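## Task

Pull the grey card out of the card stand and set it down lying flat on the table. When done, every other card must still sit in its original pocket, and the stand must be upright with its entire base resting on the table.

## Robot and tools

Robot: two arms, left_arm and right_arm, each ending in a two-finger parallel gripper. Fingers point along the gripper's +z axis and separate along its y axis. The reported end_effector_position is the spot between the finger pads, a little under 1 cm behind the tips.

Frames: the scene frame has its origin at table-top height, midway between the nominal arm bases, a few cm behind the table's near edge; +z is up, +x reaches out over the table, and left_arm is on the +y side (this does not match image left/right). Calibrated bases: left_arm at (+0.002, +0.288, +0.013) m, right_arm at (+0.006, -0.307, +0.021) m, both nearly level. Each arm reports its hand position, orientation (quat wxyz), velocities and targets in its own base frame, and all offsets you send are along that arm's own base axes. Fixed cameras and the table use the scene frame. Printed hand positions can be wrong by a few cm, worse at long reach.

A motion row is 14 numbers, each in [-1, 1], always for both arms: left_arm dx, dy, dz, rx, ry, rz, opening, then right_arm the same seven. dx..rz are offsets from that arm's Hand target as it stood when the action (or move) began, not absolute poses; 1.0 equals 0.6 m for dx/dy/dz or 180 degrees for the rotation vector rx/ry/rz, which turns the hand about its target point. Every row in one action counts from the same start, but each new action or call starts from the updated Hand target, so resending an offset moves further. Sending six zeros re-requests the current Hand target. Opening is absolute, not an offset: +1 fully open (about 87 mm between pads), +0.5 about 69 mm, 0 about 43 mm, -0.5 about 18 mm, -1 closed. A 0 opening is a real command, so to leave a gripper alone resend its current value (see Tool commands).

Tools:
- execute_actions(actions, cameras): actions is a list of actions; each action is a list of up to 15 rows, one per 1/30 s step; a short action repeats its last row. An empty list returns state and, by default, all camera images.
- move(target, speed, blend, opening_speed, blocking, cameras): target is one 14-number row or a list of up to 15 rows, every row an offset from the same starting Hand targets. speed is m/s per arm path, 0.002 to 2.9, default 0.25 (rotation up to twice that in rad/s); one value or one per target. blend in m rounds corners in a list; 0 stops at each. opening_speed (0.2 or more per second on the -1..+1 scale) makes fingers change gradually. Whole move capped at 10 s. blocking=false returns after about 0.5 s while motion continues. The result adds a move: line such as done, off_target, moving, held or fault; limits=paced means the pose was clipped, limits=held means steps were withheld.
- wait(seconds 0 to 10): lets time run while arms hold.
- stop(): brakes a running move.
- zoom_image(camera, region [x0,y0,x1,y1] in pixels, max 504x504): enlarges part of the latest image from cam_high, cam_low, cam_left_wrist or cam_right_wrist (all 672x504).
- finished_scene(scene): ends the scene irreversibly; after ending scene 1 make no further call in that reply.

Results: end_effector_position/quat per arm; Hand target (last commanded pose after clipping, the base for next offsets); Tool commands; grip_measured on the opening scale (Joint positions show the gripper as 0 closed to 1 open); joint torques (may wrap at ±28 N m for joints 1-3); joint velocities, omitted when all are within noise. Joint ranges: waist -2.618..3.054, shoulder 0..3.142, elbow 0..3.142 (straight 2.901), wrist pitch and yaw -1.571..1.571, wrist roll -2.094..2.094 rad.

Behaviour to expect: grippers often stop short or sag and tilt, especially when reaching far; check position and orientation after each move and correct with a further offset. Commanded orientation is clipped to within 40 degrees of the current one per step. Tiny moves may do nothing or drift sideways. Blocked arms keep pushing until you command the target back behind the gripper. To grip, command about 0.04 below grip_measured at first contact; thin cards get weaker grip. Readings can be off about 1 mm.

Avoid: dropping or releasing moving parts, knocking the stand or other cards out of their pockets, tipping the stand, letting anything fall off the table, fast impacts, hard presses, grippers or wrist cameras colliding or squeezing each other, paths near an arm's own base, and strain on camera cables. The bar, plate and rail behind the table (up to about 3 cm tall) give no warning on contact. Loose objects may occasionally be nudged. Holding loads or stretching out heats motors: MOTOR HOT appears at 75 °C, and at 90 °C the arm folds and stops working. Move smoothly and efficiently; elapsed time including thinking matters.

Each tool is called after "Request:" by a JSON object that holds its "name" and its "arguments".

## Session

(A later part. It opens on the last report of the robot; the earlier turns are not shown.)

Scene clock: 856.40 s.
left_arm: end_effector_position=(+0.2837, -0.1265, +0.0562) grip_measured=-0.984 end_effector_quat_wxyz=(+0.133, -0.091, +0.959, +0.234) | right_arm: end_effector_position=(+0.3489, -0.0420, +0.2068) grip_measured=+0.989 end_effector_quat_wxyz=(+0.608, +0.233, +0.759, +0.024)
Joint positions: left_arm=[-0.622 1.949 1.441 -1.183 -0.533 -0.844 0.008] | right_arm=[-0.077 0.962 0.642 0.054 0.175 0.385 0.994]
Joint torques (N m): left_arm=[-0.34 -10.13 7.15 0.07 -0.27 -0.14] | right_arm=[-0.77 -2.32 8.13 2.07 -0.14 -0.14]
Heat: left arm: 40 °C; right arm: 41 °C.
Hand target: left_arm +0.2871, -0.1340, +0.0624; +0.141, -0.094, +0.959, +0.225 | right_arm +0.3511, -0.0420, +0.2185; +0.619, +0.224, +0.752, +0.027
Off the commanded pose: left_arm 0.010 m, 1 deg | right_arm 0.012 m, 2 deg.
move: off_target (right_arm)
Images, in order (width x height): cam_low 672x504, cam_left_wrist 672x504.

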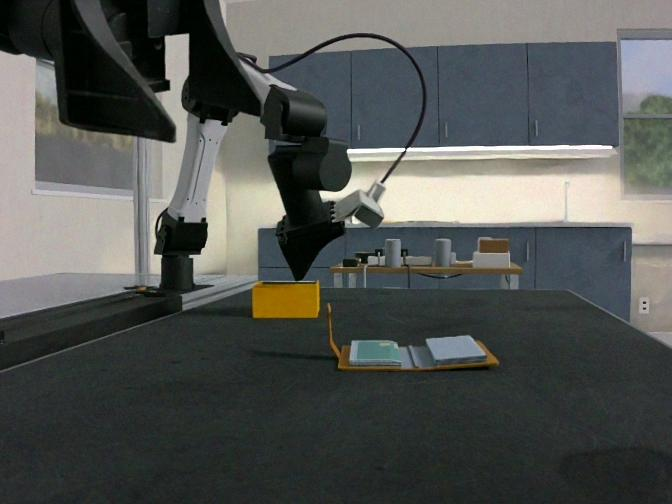

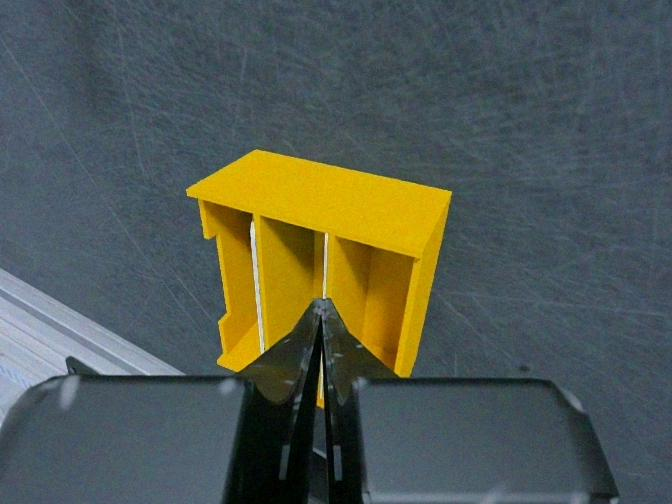

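Request:
{"name": "move", "arguments": {"target": [[0,0,0,0,0,0,-0.6,0,0,0,0,0,0,1],[-0.001,0.015,-0.021,0,0,0,-0.6,0,0,0,0,0,0,1]], "speed": 0.03, "opening_speed": 0.5, "cameras": ["cam_left_wrist","cam_low"]}}

Request:
{"name": "zoom_image", "arguments": {"camera": "cam_low", "region": [250, 270, 325, 325]}}

Request:
{"name": "zoom_image", "arguments": {"camera": "cam_left_wrist", "region": [230, 190, 430, 410]}}

Scene clock: 883.63 s.
left_arm: end_effector_position=(+0.2857, -0.1259, +0.0494) grip_measured=-0.600 end_effector_quat_wxyz=(+0.137, -0.093, +0.959, +0.230) | right_arm: end_effector_position=(+0.3489, -0.0420, +0.2068) grip_measured=+0.989 end_effector_quat_wxyz=(+0.608, +0.233, +0.759, +0.024)
Joint positions: left_arm=[-0.617 1.949 1.416 -1.144 -0.533 -0.84 0.2] | right_arm=[-0.077 0.962 0.642 0.054 0.175 0.385 0.994]
Joint torques (N m): left_arm=[0.8 -11.19 3.99 0.36 -0.32 0.06] | right_arm=[-0.79 -2.3 8.32 2.09 -0.17 -0.12]
Heat: left arm: 43 °C; right arm: 41 °C.
Hand target: left_arm +0.2865, -0.1251, +0.0498; +0.141, -0.094, +0.959, +0.225 | right_arm +0.3511, -0.0420, +0.2185; +0.619, +0.224, +0.752, +0.027
Off the commanded pose: left_arm 0.001 m, 1 deg | right_arm 0.012 m, 2 deg.
move: off_target (right_arm)
Images, in order (width x height): cam_low 672x504, cam_left_wrist 672x504.

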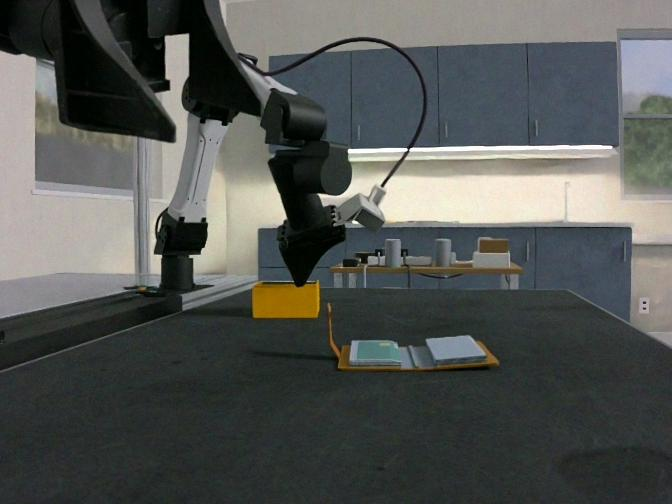

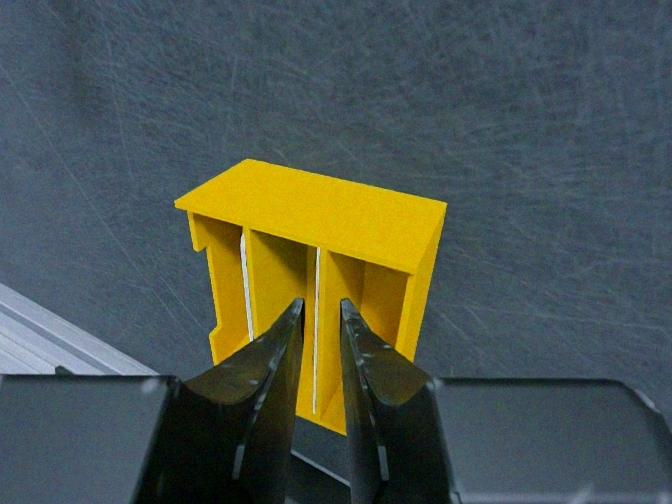

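Scaled by 6.720 from the camera's 672x504 image, which has a finer 960x720 frame.

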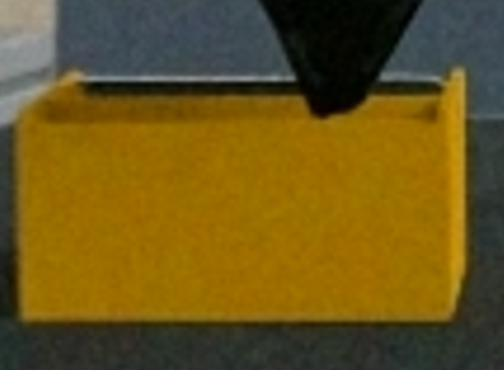

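Scaled by 2.291 from the camera's 672x504 image, which has a finer 960x720 frame.

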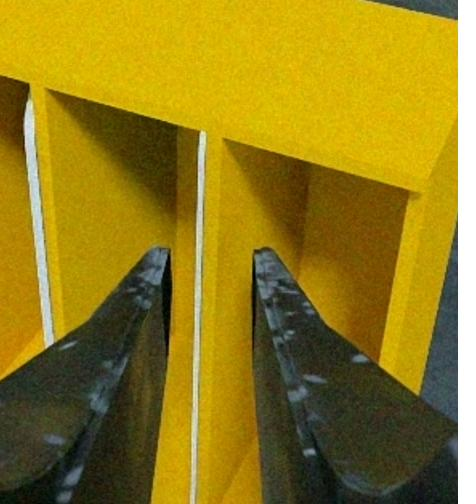

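Request:
{"name": "move", "arguments": {"target": [[0.001,-0.013,0.0173,0,0,0,-0.6,0,0,0,0,0,0,1],[0.001,-0.013,0.0173,0,0,0,-1,0,0,0,0,0,0,1]], "speed": 0.03, "opening_speed": 0.5, "cameras": ["cam_left_wrist","cam_low"]}}

Request:
{"name": "zoom_image", "arguments": {"camera": "cam_low", "region": [250, 270, 325, 325]}}

Request:
{"name": "zoom_image", "arguments": {"camera": "cam_left_wrist", "region": [230, 190, 430, 410]}}

Scene clock: 901.67 s.
left_arm: end_effector_position=(+0.2839, -0.1247, +0.0537) grip_measured=-0.982 end_effector_quat_wxyz=(+0.132, -0.092, +0.959, +0.235) | right_arm: end_effector_position=(+0.3489, -0.0420, +0.2068) grip_measured=+0.989 end_effector_quat_wxyz=(+0.608, +0.233, +0.759, +0.024)
Joint positions: left_arm=[-0.617 1.949 1.431 -1.172 -0.533 -0.841 0.009] | right_arm=[-0.077 0.962 0.642 0.054 0.175 0.385 0.994]
Joint torques (N m): left_arm=[-0.58 -10.24 6.99 0.04 -0.3 -0.13] | right_arm=[-0.87 -2.36 8.06 2.07 -0.2 -0.13]
Heat: left arm: 42 °C; right arm: 41 °C.
Hand target: left_arm +0.2870, -0.1328, +0.0601; +0.141, -0.094, +0.959, +0.225 | right_arm +0.3511, -0.0420, +0.2185; +0.619, +0.224, +0.752, +0.027
Off the commanded pose: left_arm 0.011 m, 1 deg | right_arm 0.012 m, 2 deg.
move: off_target (left_arm, right_arm); target 2's new opening was sent with left_arm's hand 0.011 m and 1 deg from that target
Images, in order (width x height): cam_low 672x504, cam_left_wrist 672x504.

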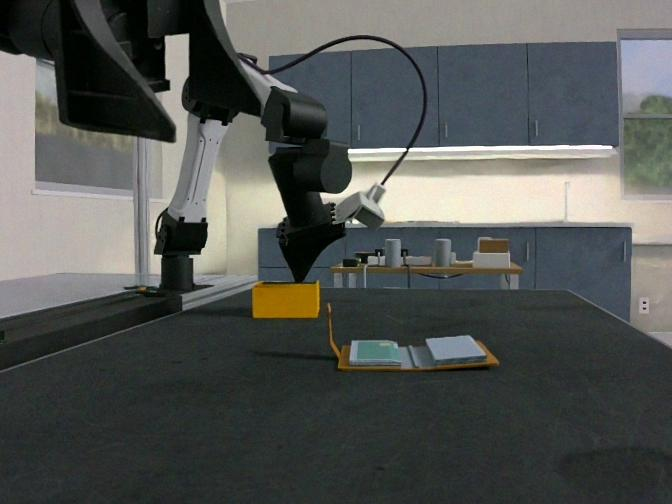

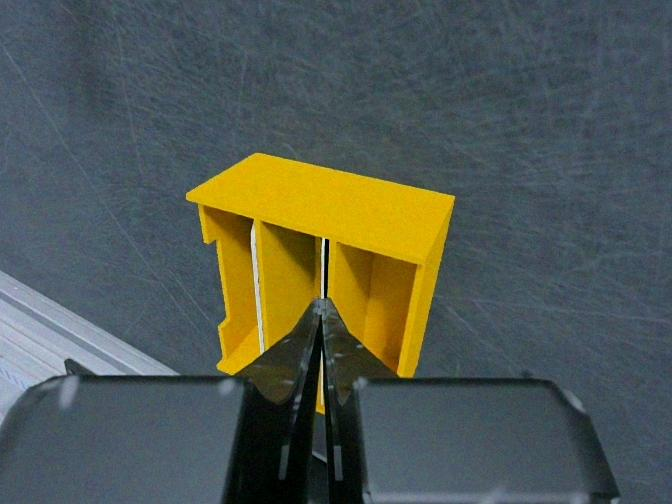

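Scaled by 6.720 from the camera's 672x504 image, which has a finer 960x720 frame.

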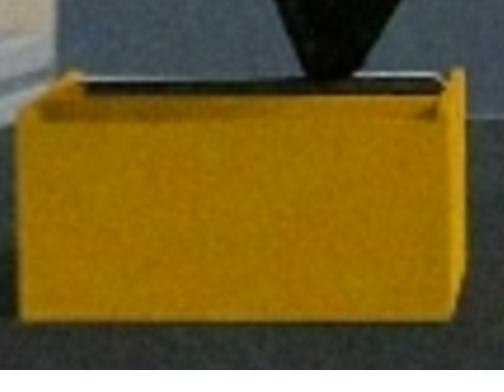

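Scaled by 2.291 from the camera's 672x504 image, which has a finer 960x720 frame.

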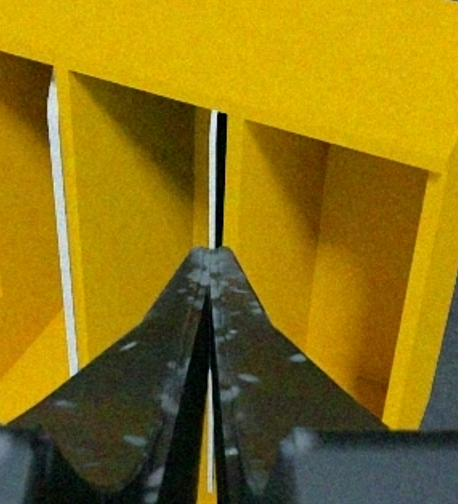

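Request:
{"name": "move", "arguments": {"target": [0.0005,-0.005,0.012,0,0,0,-1,0,0,0,0,0,0,1], "speed": 0.02, "cameras": ["cam_left_wrist","cam_low"]}}

Request:
{"name": "zoom_image", "arguments": {"camera": "cam_low", "region": [250, 270, 325, 325]}}

Request:
{"name": "zoom_image", "arguments": {"camera": "cam_left_wrist", "region": [230, 190, 430, 410]}}

Scene clock: 911.53 s.
left_arm: end_effector_position=(+0.2841, -0.1279, +0.0612) grip_measured=-0.982 end_effector_quat_wxyz=(+0.133, -0.092, +0.959, +0.234) | right_arm: end_effector_position=(+0.3489, -0.0420, +0.2068) grip_measured=+0.989 end_effector_quat_wxyz=(+0.608, +0.233, +0.759, +0.024)
Joint positions: left_arm=[-0.624 1.949 1.462 -1.206 -0.533 -0.848 0.009] | right_arm=[-0.077 0.962 0.642 0.054 0.175 0.385 0.994]
Joint torques (N m): left_arm=[-0.34 -10.03 7.23 0.06 -0.29 -0.14] | right_arm=[-0.73 -2.36 8.06 2.06 -0.16 -0.11]
Heat: left arm: 42 °C; right arm: 41 °C.
Hand target: left_arm +0.2873, -0.1357, +0.0673; +0.141, -0.094, +0.959, +0.226 | right_arm +0.3511, -0.0420, +0.2185; +0.619, +0.224, +0.752, +0.027
Off the commanded pose: left_arm 0.010 m, 1 deg | right_arm 0.012 m, 2 deg.
move: off_target (right_arm)
Images, in order (width x height): cam_low 672x504, cam_left_wrist 672x504.

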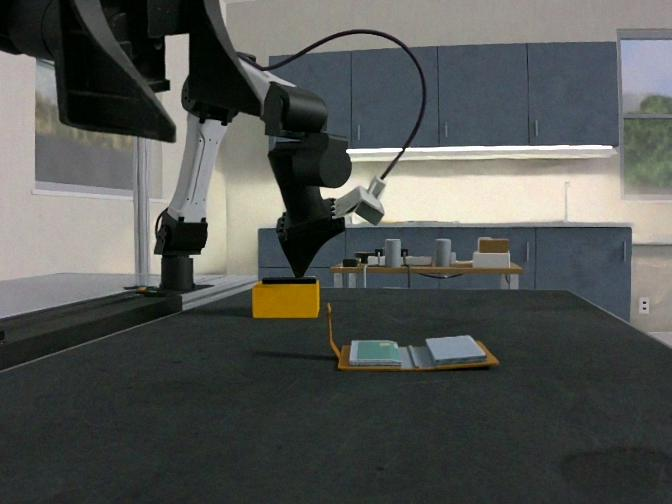

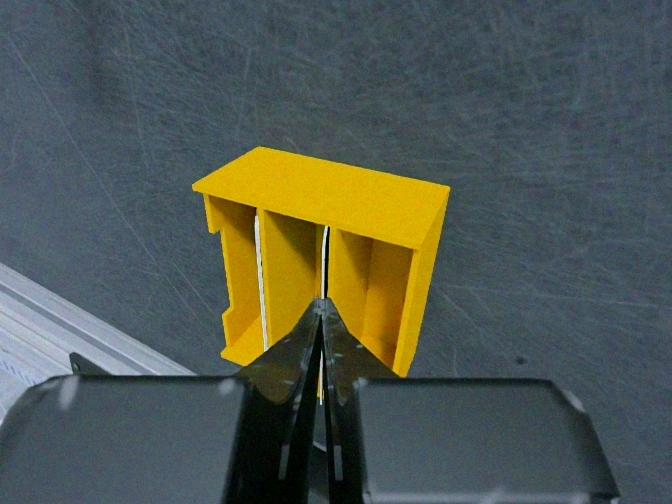

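Scaled by 6.720 from the camera's 672x504 image, which has a finer 960x720 frame.

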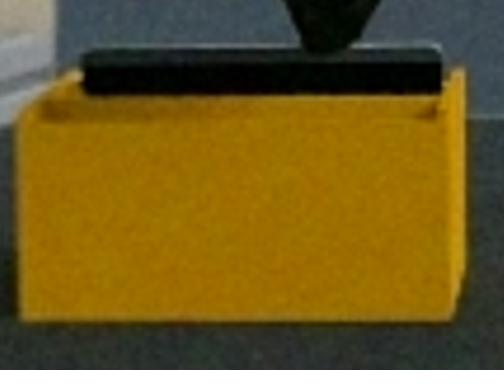

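Scaled by 2.291 from the camera's 672x504 image, which has a finer 960x720 frame.

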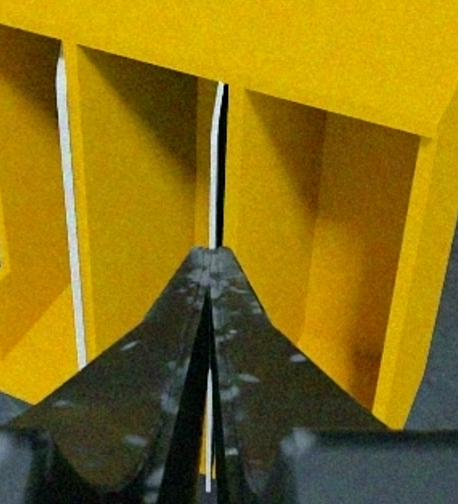

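Request:
{"name": "move", "arguments": {"target": [0.01,-0.046,0.125,0,0,0,-1,0,0,0,0,0,0,1], "speed": 0.04, "cameras": ["cam_left_wrist","cam_low","cam_high"]}}

Scene clock: 922.53 s.
left_arm: end_effector_position=(+0.2933, -0.1567, +0.1410) grip_measured=-0.982 end_effector_quat_wxyz=(+0.141, -0.094, +0.958, +0.229) | right_arm: end_effector_position=(+0.3489, -0.0420, +0.2068) grip_measured=+0.989 end_effector_quat_wxyz=(+0.608, +0.233, +0.759, +0.024)
Joint positions: left_arm=[-0.674 2.014 1.875 -1.564 -0.531 -0.905 0.009] | right_arm=[-0.077 0.962 0.642 0.054 0.175 0.385 0.994]
Joint torques (N m): left_arm=[-0.42 -9.32 7.21 -0.01 -0.24 -0.13] | right_arm=[-0.87 -2.25 8.17 2.09 -0.16 -0.11]
Heat: left arm: 42 °C; right arm: 41 °C.
Hand target: left_arm +0.2934, -0.1634, +0.1423; +0.141, -0.094, +0.959, +0.225 | right_arm +0.3511, -0.0420, +0.2185; +0.619, +0.224, +0.752, +0.027
Off the commanded pose: left_arm 0.007 m, 0 deg | right_arm 0.012 m, 2 deg.
joint sent to its limit (left arm) — joint 4 (wrist pitch), lower limit. The joint targets still meet the commanded pose.
move: off_target (right_arm)
Images, in order (width x height): cam_high 672x504, cam_low 672x504, cam_left_wrist 672x504.

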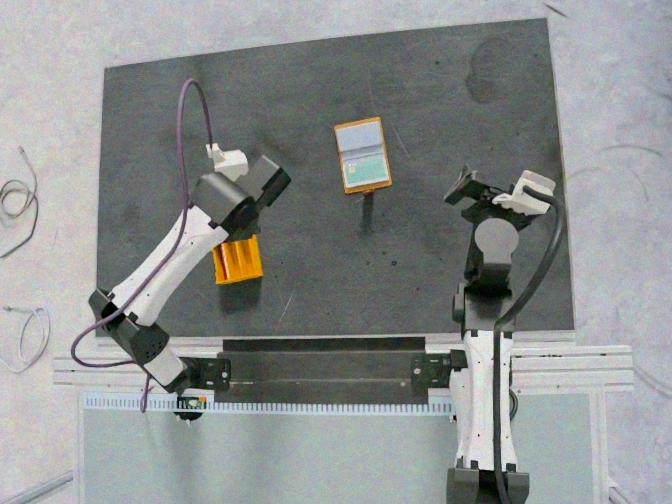

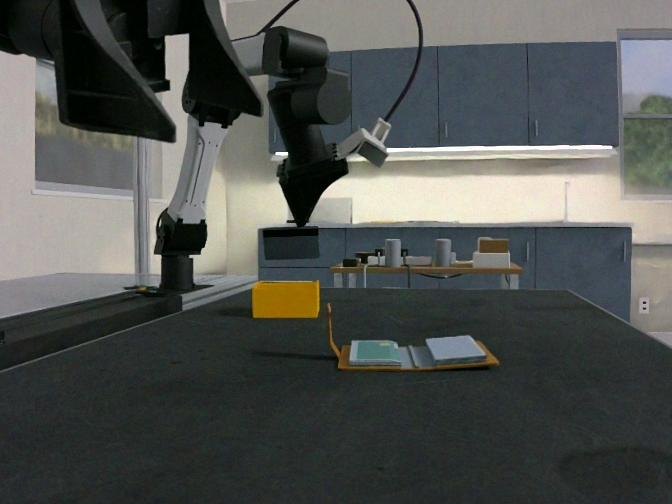

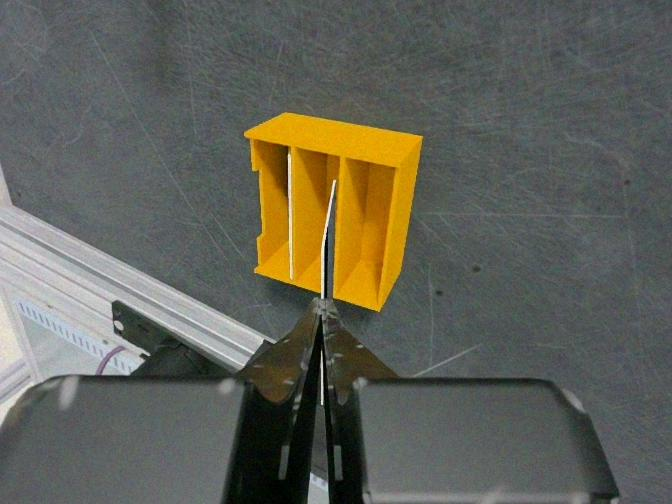

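Request:
{"name": "move", "arguments": {"target": [[0.06,0.15,0.06,0.06,-0.03,-0.14,-1,0,0,0,0,0,0,1],[0.144,0.389,0.046,0.197,-0.098,-0.459,-1,0,0,0,0,0,0,1]], "speed": 0.12, "blend": 0.03, "cameras": ["cam_left_wrist","cam_low","cam_high"]}}

Scene clock: 980.80 s.
left_arm: end_effector_position=(+0.3807, +0.0704, +0.1718) grip_measured=-0.982 end_effector_quat_wxyz=(+0.399, +0.560, +0.653, +0.319) | right_arm: end_effector_position=(+0.3489, -0.0420, +0.2068) grip_measured=+0.989 end_effector_quat_wxyz=(+0.608, +0.233, +0.759, +0.024)
Joint positions: left_arm=[0.15 1.19 0.709 -0.024 0.162 1.472 0.009] | right_arm=[-0.077 0.962 0.642 0.054 0.175 0.385 0.994]
Joint torques (N m): left_arm=[1.05 -4.75 5.26 2.08 0.25 0.06] | right_arm=[-0.83 -2.22 8.14 2.07 -0.18 -0.11]
Heat: left arm: 43 °C; right arm: 42 °C.
Hand target: left_arm +0.3798, +0.0700, +0.1701; +0.403, +0.563, +0.648, +0.319 | right_arm +0.3511, -0.0420, +0.2185; +0.619, +0.224, +0.752, +0.027
Off the commanded pose: left_arm 0.002 m, 1 deg | right_arm 0.012 m, 2 deg.
move: off_target (right_arm)
Images, in order (width x height): cam_high 672x504, cam_low 672x504, cam_left_wrist 672x504.

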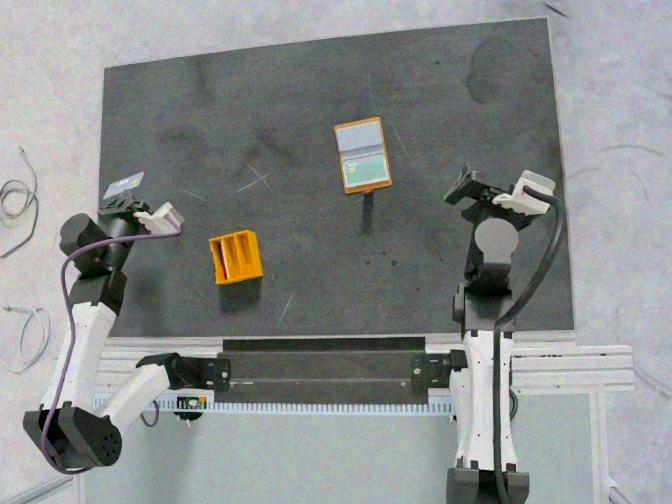

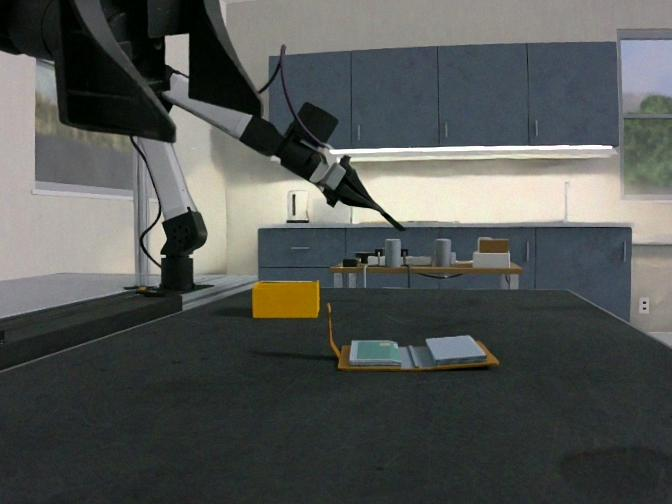

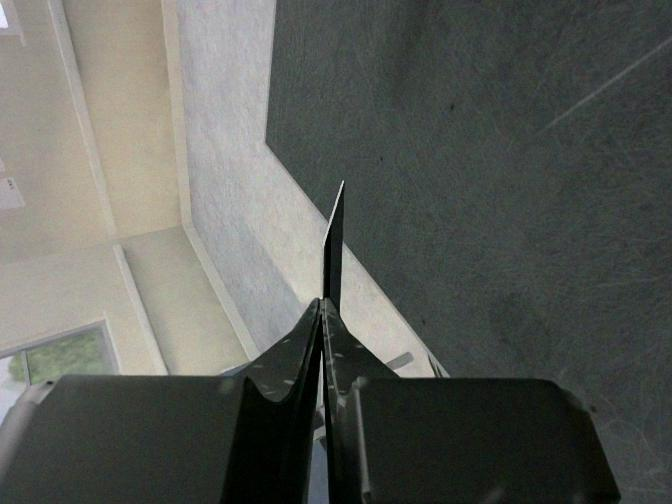

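Request:
{"name": "move", "arguments": {"target": [[0.05,-0.075,0,0,0,0,-1,0,0,0,0,0,0,1],[0.05,-0.075,-0.187,0,0,0,-1,0,0,0,0,0,0,1]], "speed": 0.08, "cameras": ["cam_low","cam_high"]}}

Request:
{"name": "zoom_image", "arguments": {"camera": "cam_low", "region": [340, 220, 460, 320]}}

Scene clock: 1002.20 s.
left_arm: end_effector_position=(+0.4117, +0.0276, +0.0618) grip_measured=-0.982 end_effector_quat_wxyz=(+0.401, +0.563, +0.647, +0.322) | right_arm: end_effector_position=(+0.3489, -0.0420, +0.2068) grip_measured=+0.989 end_effector_quat_wxyz=(+0.608, +0.233, +0.759, +0.024)
Joint positions: left_arm=[-0.028 1.606 0.505 0.611 0.011 1.398 0.009] | right_arm=[-0.077 0.962 0.642 0.054 0.175 0.385 0.994]
Joint torques (N m): left_arm=[-0.08 -5.63 3.82 2.2 -0.01 -0.16] | right_arm=[-0.73 -2.26 8.09 2.05 -0.16 -0.11]
Heat: left arm: 42 °C; right arm: 42 °C.
Hand target: left_arm +0.4097, +0.0250, +0.0577; +0.403, +0.563, +0.648, +0.319 | right_arm +0.3511, -0.0420, +0.2185; +0.619, +0.224, +0.752, +0.027
Off the commanded pose: left_arm 0.005 m, 0 deg | right_arm 0.012 m, 2 deg.
move: off_target (right_arm)
Images, in order (width x height): cam_high 672x504, cam_low 672x504.

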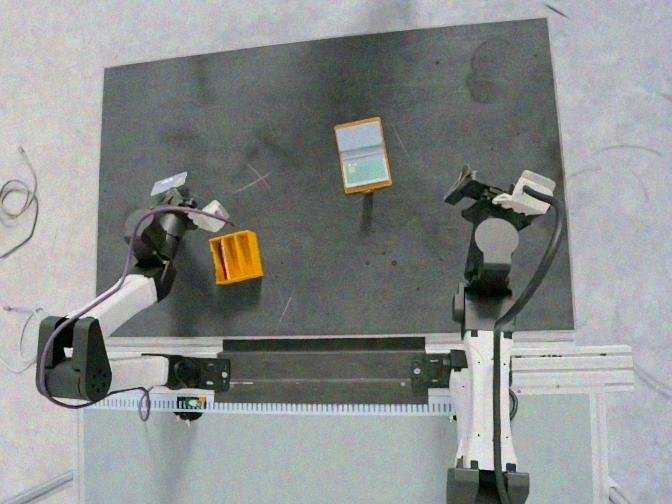

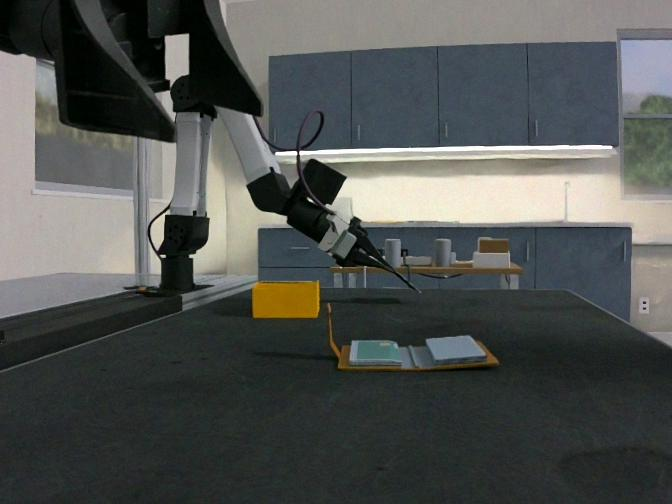

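Scaled by 4.200 from the camera's 672x504 image, which has a finer 960x720 frame.

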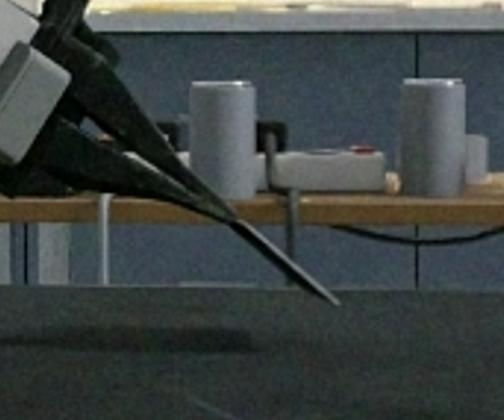

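Request:
{"name": "move", "arguments": {"target": [[0,0,-0.03,0,0,0,-1,0,0,0,0,0,0,1],[-0.007,0,-0.06,0.036,-0.105,0,-1,0,0,0,0,0,0,1]], "speed": 0.06, "cameras": ["cam_low"]}}

Request:
{"name": "zoom_image", "arguments": {"camera": "cam_low", "region": [340, 220, 460, 320]}}

Scene clock: 1013.43 s.
left_arm: end_effector_position=(+0.4077, +0.0266, +0.0139) grip_measured=-0.982 end_effector_quat_wxyz=(+0.419, +0.564, +0.580, +0.412) | right_arm: end_effector_position=(+0.3489, -0.0420, +0.2068) grip_measured=+0.989 end_effector_quat_wxyz=(+0.608, +0.233, +0.759, +0.024)
Joint positions: left_arm=[-0.066 2.085 0.36 1.409 -0.068 1.526 0.009] | right_arm=[-0.077 0.962 0.642 0.054 0.175 0.385 0.994]
Joint torques (N m): left_arm=[0.28 -2.56 -0.08 3.63 0.04 -0.42] | right_arm=[-0.83 -2.29 8.14 2.06 -0.16 -0.13]
Heat: left arm: 41 °C; right arm: 42 °C.
Hand target: left_arm +0.4056, +0.0250, +0.0218; +0.471, +0.524, +0.554, +0.443 | right_arm +0.3511, -0.0420, +0.2185; +0.619, +0.224, +0.752, +0.027
Off the commanded pose: left_arm 0.008 m, 9 deg | right_arm 0.012 m, 2 deg.
joint sent to its limit (left arm) — joint 4 (wrist pitch), upper limit. The joint targets are off in orientation, not in position.
move: off_target (left_arm, right_arm)
Images, in order (width x height): cam_low 672x504.

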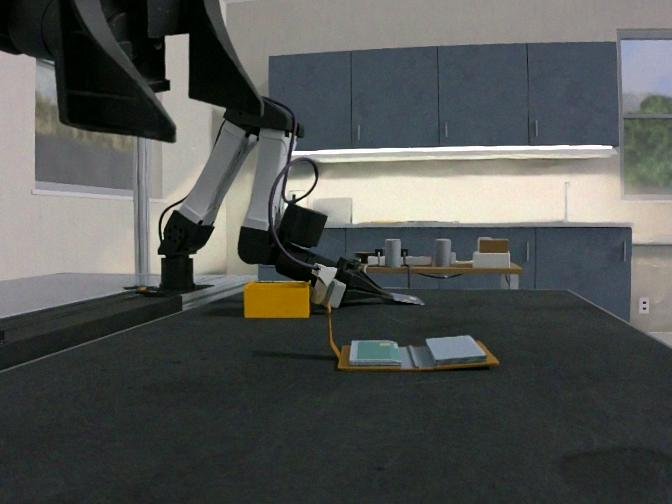

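Scaled by 4.200 from the camera's 672x504 image, which has a finer 960x720 frame.

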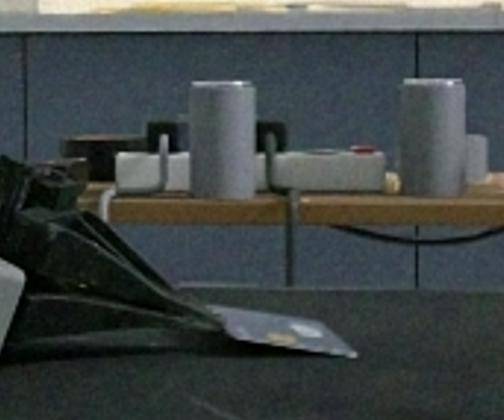

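Request:
{"name": "move", "arguments": {"target": [[0,0,0,0,0,0,-0.8,0,0,0,0,0,0,1],[-0.1,0.02,-0.003,0,0,0,-0.8,0,0,0,0,0,0,1],[-0.11,0.06,0.15,-0.03,0.09,0,-0.8,0,0,0,0,0,0,1]], "speed": 0.06, "opening_speed": 0.2, "cameras": ["cam_low","cam_high"]}}

Request:
{"name": "zoom_image", "arguments": {"camera": "cam_high", "region": [130, 140, 290, 300]}}

Request:
{"name": "zoom_image", "arguments": {"camera": "cam_low", "region": [230, 240, 440, 340]}}

Scene clock: 1026.63 s.
left_arm: end_effector_position=(+0.3333, +0.0606, +0.0982) grip_measured=-0.800 end_effector_quat_wxyz=(+0.400, +0.564, +0.640, +0.334) | right_arm: end_effector_position=(+0.3489, -0.0420, +0.2068) grip_measured=+0.989 end_effector_quat_wxyz=(+0.608, +0.233, +0.759, +0.024)
Joint positions: left_arm=[0.131 1.093 0.313 0.301 0.139 1.491 0.1] | right_arm=[-0.077 0.962 0.642 0.054 0.175 0.385 0.994]
Joint torques (N m): left_arm=[1.07 -3.95 8.16 1.86 0.26 -0.14] | right_arm=[-0.77 -2.36 8.28 2.09 -0.18 -0.1]
Heat: left arm: 40 °C; right arm: 42 °C.
Hand target: left_arm +0.3395, +0.0609, +0.1117; +0.412, +0.559, +0.635, +0.338 | right_arm +0.3511, -0.0420, +0.2185; +0.619, +0.224, +0.752, +0.027
Off the commanded pose: left_arm 0.015 m, 2 deg | right_arm 0.012 m, 2 deg.
move: off_target (left_arm, right_arm)
Images, in order (width x height): cam_high 672x504, cam_low 672x504.

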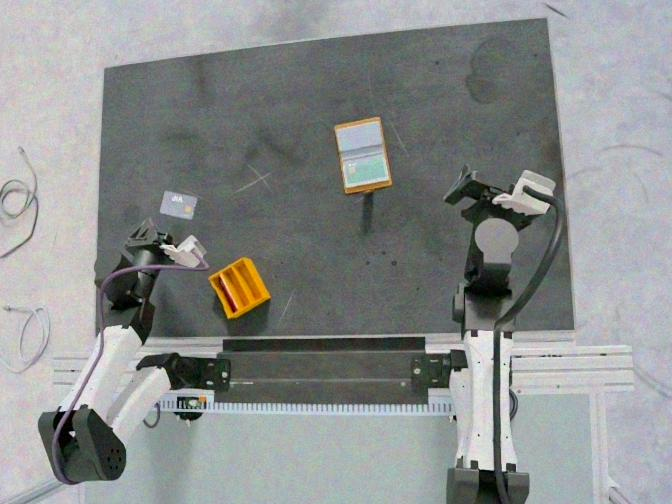

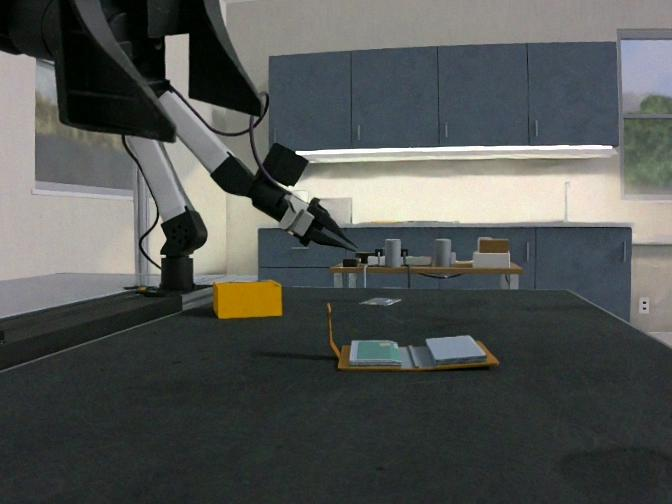

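Scaled by 3.150 from the camera's 672x504 image, which has a finer 960x720 frame.

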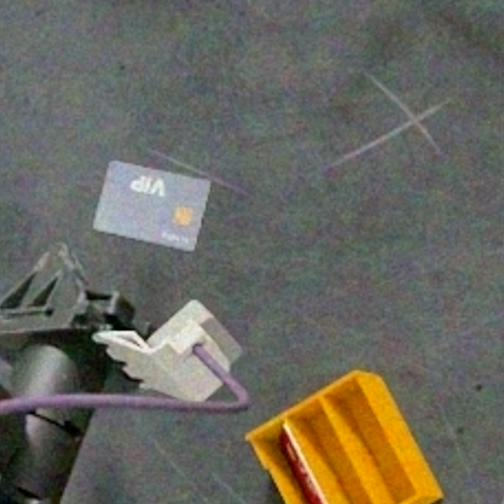

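Scaled by 2.400 from the camera's 672x504 image, which has a finer 960x720 frame.

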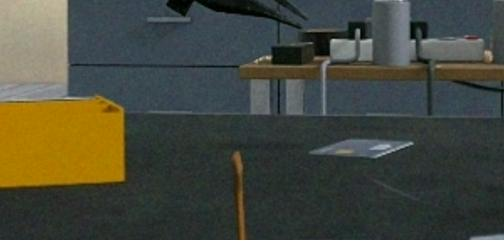

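Card flat, stand upright, other card in its pocket.

Request:
{"name": "finished_scene", "arguments": {"scene": 3}}

The scene is finished: the task was done.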